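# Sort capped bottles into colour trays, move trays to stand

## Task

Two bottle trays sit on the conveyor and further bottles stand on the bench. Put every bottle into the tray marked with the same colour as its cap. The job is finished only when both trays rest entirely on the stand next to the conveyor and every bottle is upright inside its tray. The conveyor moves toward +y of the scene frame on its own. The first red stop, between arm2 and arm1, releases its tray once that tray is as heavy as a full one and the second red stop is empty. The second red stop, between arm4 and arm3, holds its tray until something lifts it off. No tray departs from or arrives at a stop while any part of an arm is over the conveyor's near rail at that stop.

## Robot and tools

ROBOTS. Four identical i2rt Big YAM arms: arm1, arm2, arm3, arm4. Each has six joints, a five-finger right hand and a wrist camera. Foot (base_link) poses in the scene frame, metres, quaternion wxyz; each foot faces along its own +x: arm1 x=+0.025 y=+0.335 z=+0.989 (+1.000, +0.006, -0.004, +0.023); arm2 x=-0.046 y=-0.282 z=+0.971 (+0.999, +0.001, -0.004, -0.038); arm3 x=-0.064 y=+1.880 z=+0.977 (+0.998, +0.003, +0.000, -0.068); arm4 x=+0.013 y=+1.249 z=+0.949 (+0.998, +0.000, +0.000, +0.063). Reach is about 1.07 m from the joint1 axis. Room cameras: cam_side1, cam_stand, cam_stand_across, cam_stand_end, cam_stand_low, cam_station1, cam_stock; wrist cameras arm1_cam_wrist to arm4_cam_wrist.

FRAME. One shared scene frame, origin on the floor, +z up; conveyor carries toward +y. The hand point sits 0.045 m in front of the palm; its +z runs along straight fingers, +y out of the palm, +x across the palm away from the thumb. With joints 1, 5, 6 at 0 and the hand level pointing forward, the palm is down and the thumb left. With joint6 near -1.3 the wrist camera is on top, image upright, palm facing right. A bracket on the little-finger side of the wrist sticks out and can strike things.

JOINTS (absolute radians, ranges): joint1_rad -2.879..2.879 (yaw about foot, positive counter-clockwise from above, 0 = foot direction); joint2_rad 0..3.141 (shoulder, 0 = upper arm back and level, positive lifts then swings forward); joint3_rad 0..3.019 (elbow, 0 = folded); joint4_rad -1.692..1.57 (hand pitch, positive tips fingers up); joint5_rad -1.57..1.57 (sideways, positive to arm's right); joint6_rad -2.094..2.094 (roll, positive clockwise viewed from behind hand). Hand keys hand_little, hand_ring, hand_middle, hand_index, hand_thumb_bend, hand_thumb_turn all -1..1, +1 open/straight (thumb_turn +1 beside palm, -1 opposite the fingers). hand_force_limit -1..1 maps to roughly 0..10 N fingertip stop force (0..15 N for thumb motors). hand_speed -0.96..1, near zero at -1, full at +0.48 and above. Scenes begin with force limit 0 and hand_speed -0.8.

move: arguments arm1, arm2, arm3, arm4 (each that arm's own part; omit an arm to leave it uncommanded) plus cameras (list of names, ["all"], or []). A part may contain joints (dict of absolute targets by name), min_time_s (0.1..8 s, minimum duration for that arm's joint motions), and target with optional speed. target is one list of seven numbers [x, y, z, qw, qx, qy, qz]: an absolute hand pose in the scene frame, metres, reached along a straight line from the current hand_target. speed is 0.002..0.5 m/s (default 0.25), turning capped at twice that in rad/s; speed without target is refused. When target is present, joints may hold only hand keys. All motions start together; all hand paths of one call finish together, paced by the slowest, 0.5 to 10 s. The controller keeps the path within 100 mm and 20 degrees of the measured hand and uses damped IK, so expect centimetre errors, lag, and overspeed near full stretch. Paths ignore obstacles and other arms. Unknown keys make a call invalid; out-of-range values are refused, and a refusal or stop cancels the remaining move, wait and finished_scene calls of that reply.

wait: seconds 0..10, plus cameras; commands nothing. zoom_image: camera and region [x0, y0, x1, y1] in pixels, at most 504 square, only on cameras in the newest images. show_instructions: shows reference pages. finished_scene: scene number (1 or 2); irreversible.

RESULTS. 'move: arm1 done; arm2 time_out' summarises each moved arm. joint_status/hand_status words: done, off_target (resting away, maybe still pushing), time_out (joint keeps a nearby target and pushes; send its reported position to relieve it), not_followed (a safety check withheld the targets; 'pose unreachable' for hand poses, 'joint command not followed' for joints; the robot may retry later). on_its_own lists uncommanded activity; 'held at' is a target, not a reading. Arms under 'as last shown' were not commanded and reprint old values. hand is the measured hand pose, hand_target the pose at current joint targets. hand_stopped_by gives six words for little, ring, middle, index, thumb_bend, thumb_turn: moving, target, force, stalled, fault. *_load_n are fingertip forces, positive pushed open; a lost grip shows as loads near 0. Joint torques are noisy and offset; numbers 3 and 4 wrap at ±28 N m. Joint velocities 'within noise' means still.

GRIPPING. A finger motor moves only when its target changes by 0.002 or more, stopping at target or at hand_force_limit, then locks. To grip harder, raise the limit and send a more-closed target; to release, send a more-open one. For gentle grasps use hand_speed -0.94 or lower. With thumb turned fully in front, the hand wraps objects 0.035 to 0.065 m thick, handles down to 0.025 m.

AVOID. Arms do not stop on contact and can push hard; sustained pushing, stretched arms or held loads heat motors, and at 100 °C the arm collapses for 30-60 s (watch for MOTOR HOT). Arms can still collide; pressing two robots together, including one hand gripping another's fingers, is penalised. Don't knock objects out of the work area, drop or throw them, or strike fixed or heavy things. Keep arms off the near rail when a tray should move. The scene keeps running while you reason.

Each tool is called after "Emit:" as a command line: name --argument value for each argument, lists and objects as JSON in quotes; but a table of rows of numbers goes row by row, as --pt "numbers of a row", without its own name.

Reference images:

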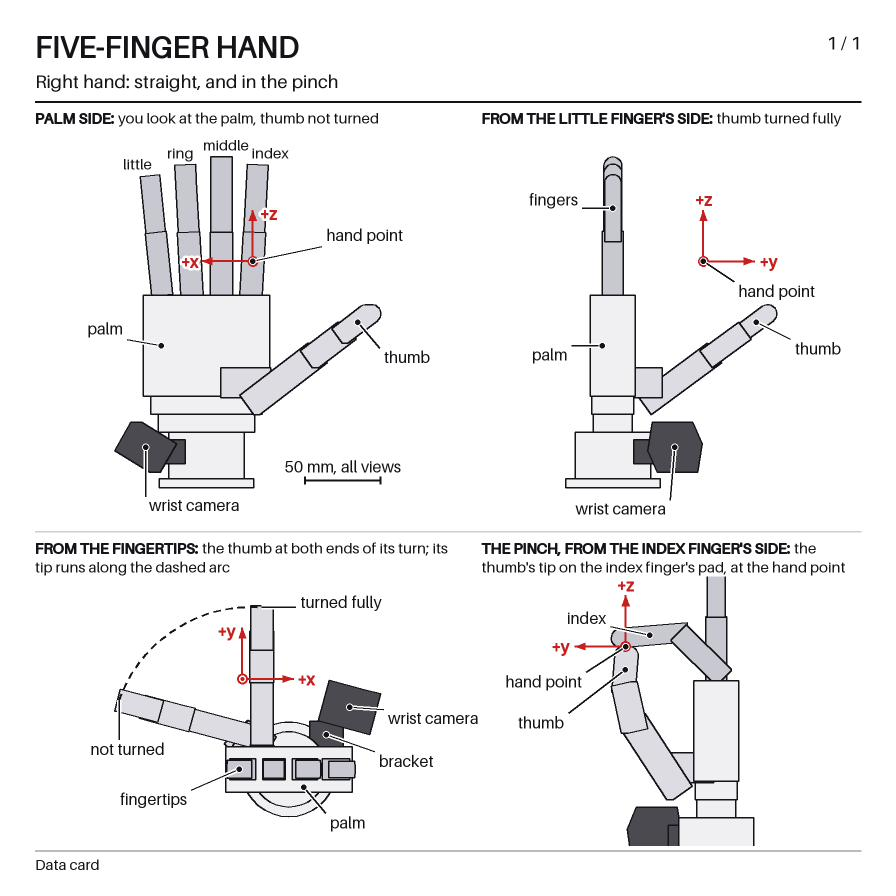

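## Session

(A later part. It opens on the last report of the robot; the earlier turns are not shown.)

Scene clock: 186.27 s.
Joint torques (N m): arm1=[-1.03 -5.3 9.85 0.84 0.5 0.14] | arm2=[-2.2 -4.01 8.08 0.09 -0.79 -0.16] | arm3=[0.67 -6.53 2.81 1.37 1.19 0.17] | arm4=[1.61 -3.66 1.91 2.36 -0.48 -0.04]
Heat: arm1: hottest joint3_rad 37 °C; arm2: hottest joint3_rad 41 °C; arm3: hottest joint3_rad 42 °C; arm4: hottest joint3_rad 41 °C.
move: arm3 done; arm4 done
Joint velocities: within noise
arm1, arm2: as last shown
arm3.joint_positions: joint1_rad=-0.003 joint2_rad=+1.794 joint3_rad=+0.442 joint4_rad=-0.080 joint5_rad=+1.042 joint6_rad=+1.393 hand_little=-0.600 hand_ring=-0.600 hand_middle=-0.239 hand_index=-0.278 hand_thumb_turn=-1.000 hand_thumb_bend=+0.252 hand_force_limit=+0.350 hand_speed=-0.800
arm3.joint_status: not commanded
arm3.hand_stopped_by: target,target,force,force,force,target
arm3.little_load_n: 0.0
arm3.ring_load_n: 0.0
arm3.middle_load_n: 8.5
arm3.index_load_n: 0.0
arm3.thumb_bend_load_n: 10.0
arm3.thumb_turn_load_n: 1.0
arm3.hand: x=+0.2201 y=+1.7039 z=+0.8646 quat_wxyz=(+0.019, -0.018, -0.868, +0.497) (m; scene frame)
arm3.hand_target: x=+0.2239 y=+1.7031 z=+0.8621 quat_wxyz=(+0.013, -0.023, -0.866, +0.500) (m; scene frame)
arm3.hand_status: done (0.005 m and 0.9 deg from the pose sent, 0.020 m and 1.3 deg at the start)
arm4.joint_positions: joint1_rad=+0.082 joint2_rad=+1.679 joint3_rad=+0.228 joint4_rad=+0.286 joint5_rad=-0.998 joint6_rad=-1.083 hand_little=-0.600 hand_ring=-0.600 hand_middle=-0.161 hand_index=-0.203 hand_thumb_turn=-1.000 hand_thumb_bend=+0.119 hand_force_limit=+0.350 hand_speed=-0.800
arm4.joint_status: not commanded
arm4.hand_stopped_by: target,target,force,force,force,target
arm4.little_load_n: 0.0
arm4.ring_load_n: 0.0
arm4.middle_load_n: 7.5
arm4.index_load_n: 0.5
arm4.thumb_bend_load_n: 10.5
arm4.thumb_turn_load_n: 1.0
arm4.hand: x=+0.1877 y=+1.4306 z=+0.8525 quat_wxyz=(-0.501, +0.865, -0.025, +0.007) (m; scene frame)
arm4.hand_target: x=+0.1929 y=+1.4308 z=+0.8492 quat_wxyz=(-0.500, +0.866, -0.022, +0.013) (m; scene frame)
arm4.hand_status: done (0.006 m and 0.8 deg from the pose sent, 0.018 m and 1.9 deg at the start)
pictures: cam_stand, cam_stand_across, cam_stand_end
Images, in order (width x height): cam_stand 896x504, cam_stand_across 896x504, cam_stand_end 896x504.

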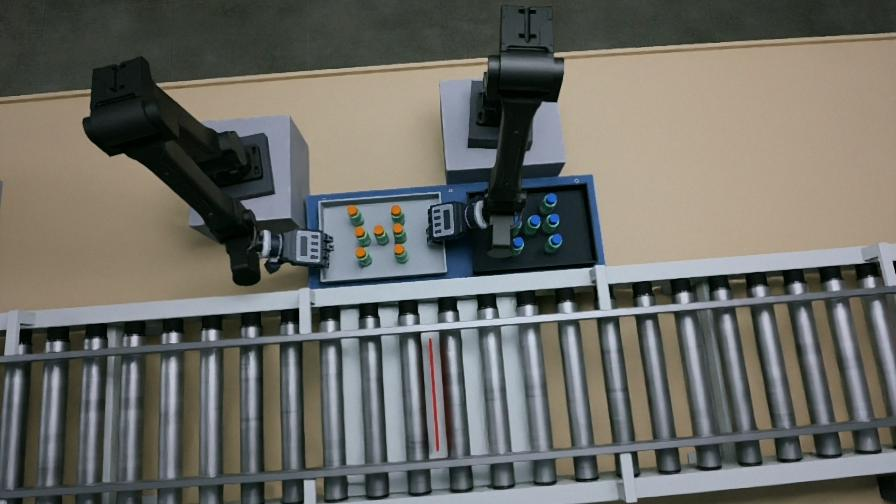

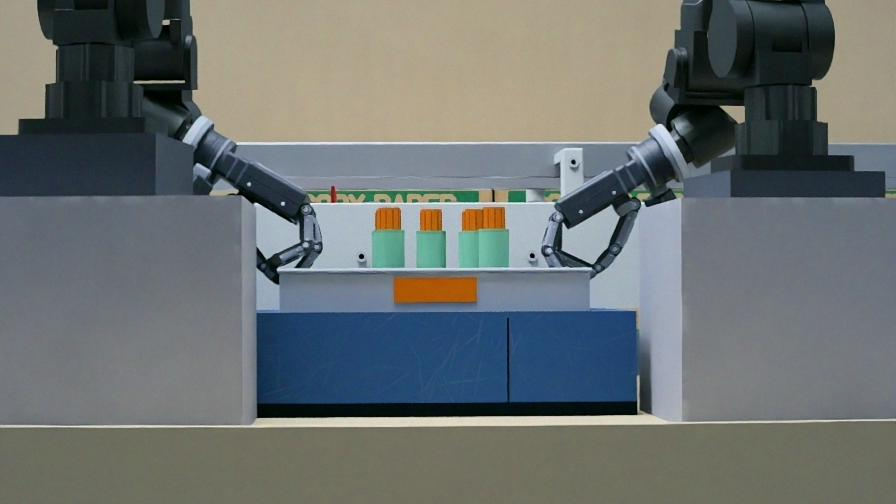

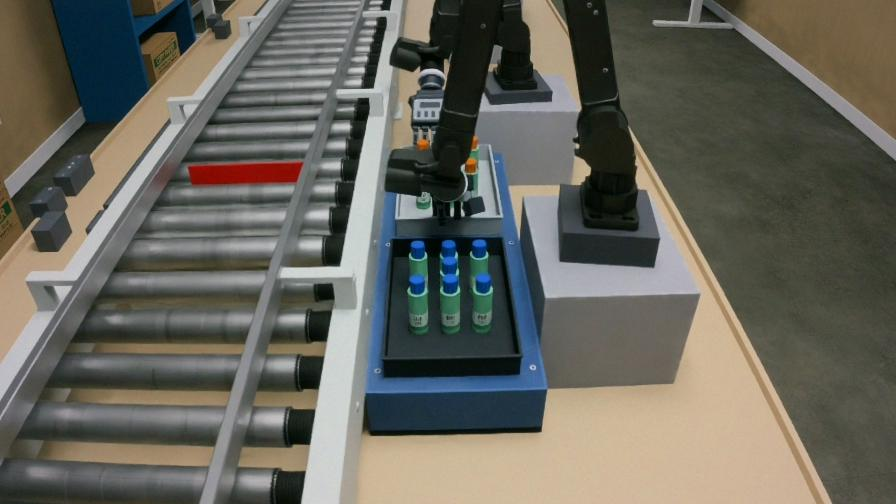

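Emit:
move --arm3 '{"joints":{"hand_middle":0.2,"hand_index":0.2,"hand_thumb_bend":0.5,"hand_speed":-0.7}}' --arm4 '{"joints":{"hand_middle":0.2,"hand_index":0.2,"hand_thumb_bend":0.5,"hand_speed":-0.7}}'

Emit:
move --arm3 '{"target":[0.232,1.703,0.98,0.0131,-0.0227,-0.8657,0.4998],"speed":0.12}' --arm4 '{"target":[0.2,1.431,0.97,-0.4998,0.8658,-0.0226,0.0131],"speed":0.12}' --cameras '["cam_stand_across","cam_stand_end","cam_stand"]'

Scene clock: 188.50 s.
Joint torques (N m): arm1=[-0.73 -5.42 9.7 0.77 0.4 0.15] | arm2=[-2.2 -4.6 8.12 0.09 -0.78 -0.16] | arm3=[0.73 -6.83 2.78 1.14 1.05 0.15] | arm4=[1.73 -4.01 1.89 1.99 -0.56 -0.03]
Heat: arm1: hottest joint3_rad 37 °C; arm2: hottest joint3_rad 41 °C; arm3: hottest joint3_rad 42 °C; arm4: hottest joint3_rad 40 °C.
move: arm3 done; arm4 done
Joint velocities: within noise
arm1.joint_positions: joint1_rad=+0.907 joint2_rad=+0.902 joint3_rad=+1.011 joint4_rad=-0.865 joint5_rad=+0.866 joint6_rad=+0.918 hand_little=-1.000 hand_ring=-1.000 hand_middle=+0.400 hand_index=+0.400 hand_thumb_turn=-1.000 hand_thumb_bend=+0.900 hand_force_limit=-0.400 hand_speed=-0.800
arm1.joint_status: not commanded
arm1.hand_stopped_by: target,target,target,target,target,target
arm1.little_load_n: 0.5
arm1.ring_load_n: 0.0
arm1.middle_load_n: 0.0
arm1.index_load_n: 0.0
arm1.thumb_bend_load_n: 0.0
arm1.thumb_turn_load_n: 0.0
arm1.hand: x=+0.3367 y=+0.5915 z=+1.3248 quat_wxyz=(-0.419, +0.480, -0.699, +0.325) (m; scene frame)
arm1.hand_target: x=+0.3363 y=+0.5865 z=+1.3174 quat_wxyz=(-0.410, +0.481, -0.702, +0.328) (m; scene frame)
arm1.hand_status: not commanded
arm2.joint_positions: joint1_rad=-0.491 joint2_rad=+1.008 joint3_rad=+1.095 joint4_rad=-1.474 joint5_rad=-0.954 joint6_rad=-1.476 hand_little=-1.000 hand_ring=-1.000 hand_middle=+0.400 hand_index=+0.400 hand_thumb_turn=-1.000 hand_thumb_bend=+0.900 hand_force_limit=-0.400 hand_speed=-0.800
arm2.joint_status: not commanded
arm2.hand_stopped_by: target,target,target,target,target,target
arm2.little_load_n: 0.0
arm2.ring_load_n: 0.0
arm2.middle_load_n: 0.0
arm2.index_load_n: -0.5
arm2.thumb_bend_load_n: 0.0
arm2.thumb_turn_load_n: 0.0
arm2.hand: x=+0.2416 y=-0.3192 z=+1.2582 quat_wxyz=(-0.427, +0.849, -0.246, +0.189) (m; scene frame)
arm2.hand_target: x=+0.2404 y=-0.3212 z=+1.2622 quat_wxyz=(-0.426, +0.849, -0.244, +0.197) (m; scene frame)
arm2.hand_status: not commanded
arm3.joint_positions: joint1_rad=-0.002 joint2_rad=+1.797 joint3_rad=+0.442 joint4_rad=-0.070 joint5_rad=+1.045 joint6_rad=+1.393 hand_little=-0.600 hand_ring=-0.600 hand_middle=+0.200 hand_index=+0.200 hand_thumb_turn=-1.000 hand_thumb_bend=+0.500 hand_force_limit=+0.350 hand_speed=-0.700
arm3.joint_status: all done
arm3.hand_stopped_by: target,target,target,target,target,target
arm3.little_load_n: 0.0
arm3.ring_load_n: 0.0
arm3.middle_load_n: 0.0
arm3.index_load_n: 0.0
arm3.thumb_bend_load_n: 0.0
arm3.thumb_turn_load_n: 0.0
arm3.hand: x=+0.2218 y=+1.7036 z=+0.8649 quat_wxyz=(+0.015, -0.019, -0.867, +0.498) (m; scene frame)
arm3.hand_target: x=+0.2240 y=+1.7031 z=+0.8621 quat_wxyz=(+0.013, -0.023, -0.866, +0.500) (m; scene frame)
arm3.hand_status: not commanded
arm4.joint_positions: joint1_rad=+0.081 joint2_rad=+1.684 joint3_rad=+0.228 joint4_rad=+0.294 joint5_rad=-0.996 joint6_rad=-1.082 hand_little=-0.600 hand_ring=-0.601 hand_middle=+0.200 hand_index=+0.200 hand_thumb_turn=-1.000 hand_thumb_bend=+0.500 hand_force_limit=+0.350 hand_speed=-0.700
arm4.joint_status: all done
arm4.hand_stopped_by: target,target,target,target,target,target
arm4.little_load_n: 0.0
arm4.ring_load_n: -3.5
arm4.middle_load_n: 0.0
arm4.index_load_n: 0.0
arm4.thumb_bend_load_n: 0.0
arm4.thumb_turn_load_n: 0.0
arm4.hand: x=+0.1883 y=+1.4304 z=+0.8516 quat_wxyz=(-0.500, +0.865, -0.025, +0.008) (m; scene frame)
arm4.hand_target: x=+0.1929 y=+1.4309 z=+0.8492 quat_wxyz=(-0.500, +0.866, -0.022, +0.013) (m; scene frame)
arm4.hand_status: not commanded
pictures: none

Scene clock: 190.53 s.
Joint torques (N m): arm1=[-0.62 -5.13 9.73 0.62 0.47 0.1] | arm2=[-2.32 -4.19 8.09 0.14 -0.79 -0.16] | arm3=[0.79 -6.83 8.18 0.35 1.03 0.17] | arm4=[1.32 -2.96 9.13 0.98 -0.7 -0.1]
Heat: arm1: hottest joint3_rad 37 °C; arm2: hottest joint3_rad 41 °C; arm3: hottest joint3_rad 42 °C; arm4: hottest joint3_rad 40 °C.
move: arm3 off_target; arm4 off_target
Joint velocities: within noise
arm1, arm2: as last shown
arm1.little_load_n: 0.0
arm1.thumb_turn_load_n: -0.5
arm2.index_load_n: 0.0
arm3.joint_positions: joint1_rad=-0.002 joint2_rad=+1.384 joint3_rad=+0.485 joint4_rad=-0.566 joint5_rad=+1.046 joint6_rad=+1.403 hand_little=-0.600 hand_ring=-0.600 hand_middle=+0.200 hand_index=+0.200 hand_thumb_turn=-1.000 hand_thumb_bend=+0.500 hand_force_limit=+0.350 hand_speed=-0.700
arm3.joint_status: not commanded
arm3.hand_stopped_by: target,target,target,target,target,target
arm3.little_load_n: 0.0
arm3.ring_load_n: 0.0
arm3.middle_load_n: 0.0
arm3.index_load_n: -0.5
arm3.thumb_bend_load_n: 0.0
arm3.thumb_turn_load_n: 0.0
arm3.hand: x=+0.2144 y=+1.7036 z=+0.9683 quat_wxyz=(+0.031, -0.014, -0.867, +0.497) (m; scene frame)
arm3.hand_target: x=+0.2316 y=+1.7031 z=+0.9802 quat_wxyz=(+0.013, -0.023, -0.866, +0.500) (m; scene frame)
arm3.hand_status: off_target (0.021 m and 2.3 deg from the pose sent, 0.116 m and 0.5 deg at the start)
arm4.joint_positions: joint1_rad=+0.081 joint2_rad=+1.091 joint3_rad=+0.294 joint4_rad=-0.411 joint5_rad=-0.994 joint6_rad=-1.081 hand_little=-0.600 hand_ring=-0.600 hand_middle=+0.200 hand_index=+0.200 hand_thumb_turn=-1.000 hand_thumb_bend=+0.500 hand_force_limit=+0.350 hand_speed=-0.700
arm4.joint_status: not commanded
arm4.hand_stopped_by: target,target,target,target,target,target
arm4.little_load_n: 0.0
arm4.ring_load_n: 0.0
arm4.middle_load_n: 0.0
arm4.index_load_n: 0.0
arm4.thumb_bend_load_n: 0.0
arm4.thumb_turn_load_n: 0.0
arm4.hand: x=+0.1770 y=+1.4279 z=+0.9551 quat_wxyz=(-0.495, +0.868, -0.037, -0.011) (m; scene frame)
arm4.hand_target: x=+0.1992 y=+1.4310 z=+0.9700 quat_wxyz=(-0.500, +0.866, -0.023, +0.013) (m; scene frame)
arm4.hand_status: off_target (0.028 m and 3.2 deg from the pose sent, 0.119 m and 0.6 deg at the start)
pictures: cam_stand, cam_stand_across, cam_stand_end
Images, in order (width x height): cam_stand 896x504, cam_stand_across 896x504, cam_stand_end 896x504.

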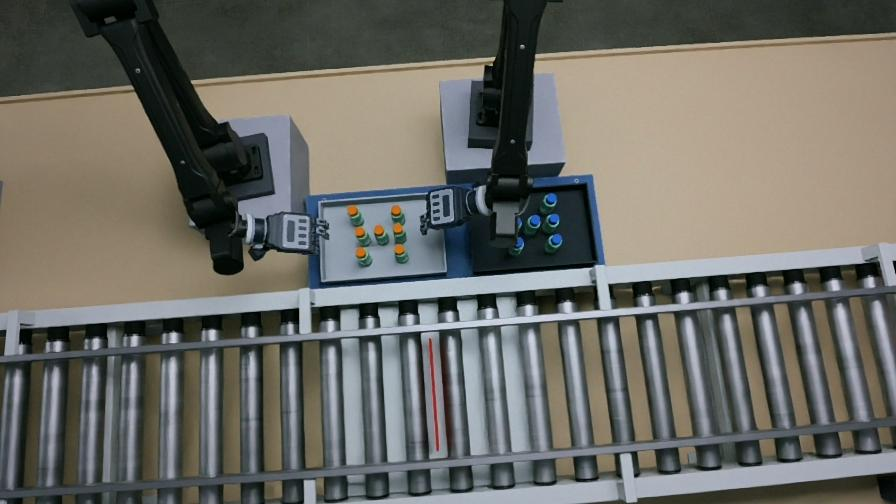

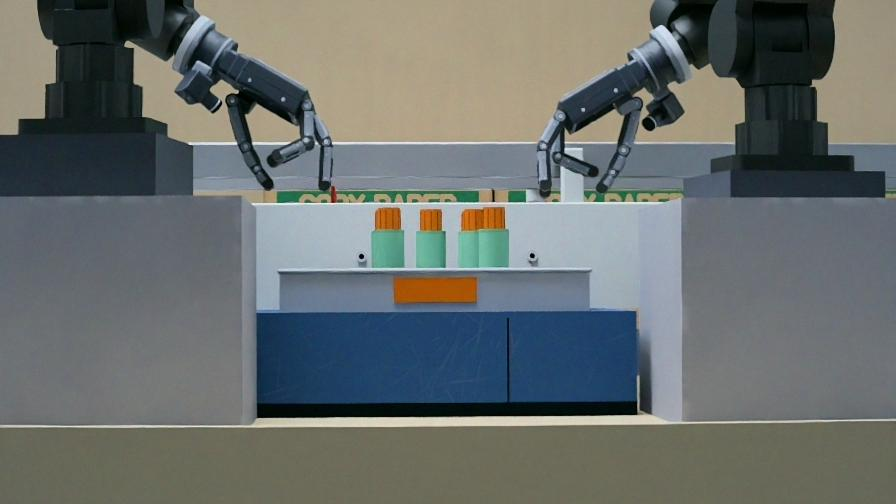

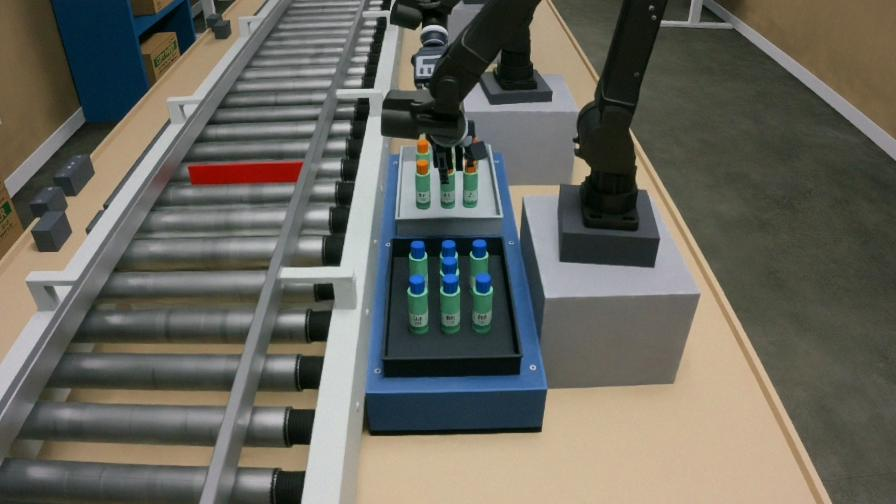

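Emit:
zoom_image --camera "cam_stand" --region '[300, 160, 620, 300]'

Emit:
zoom_image --camera "cam_stand_end" --region '[350, 130, 560, 440]'

Scaled by 1.575 from the camera's 896x504 image, which has a finer 1280x720 frame.

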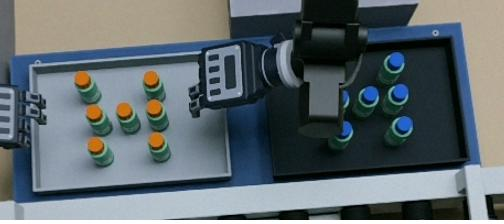

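Scaled by 1.626 from the camera's 896x504 image, which has a finer 1280x720 frame.

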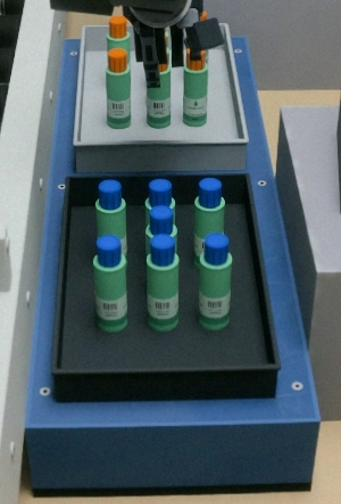

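Emit:
finished_scene --scene 2

The scene is finished: the task was done.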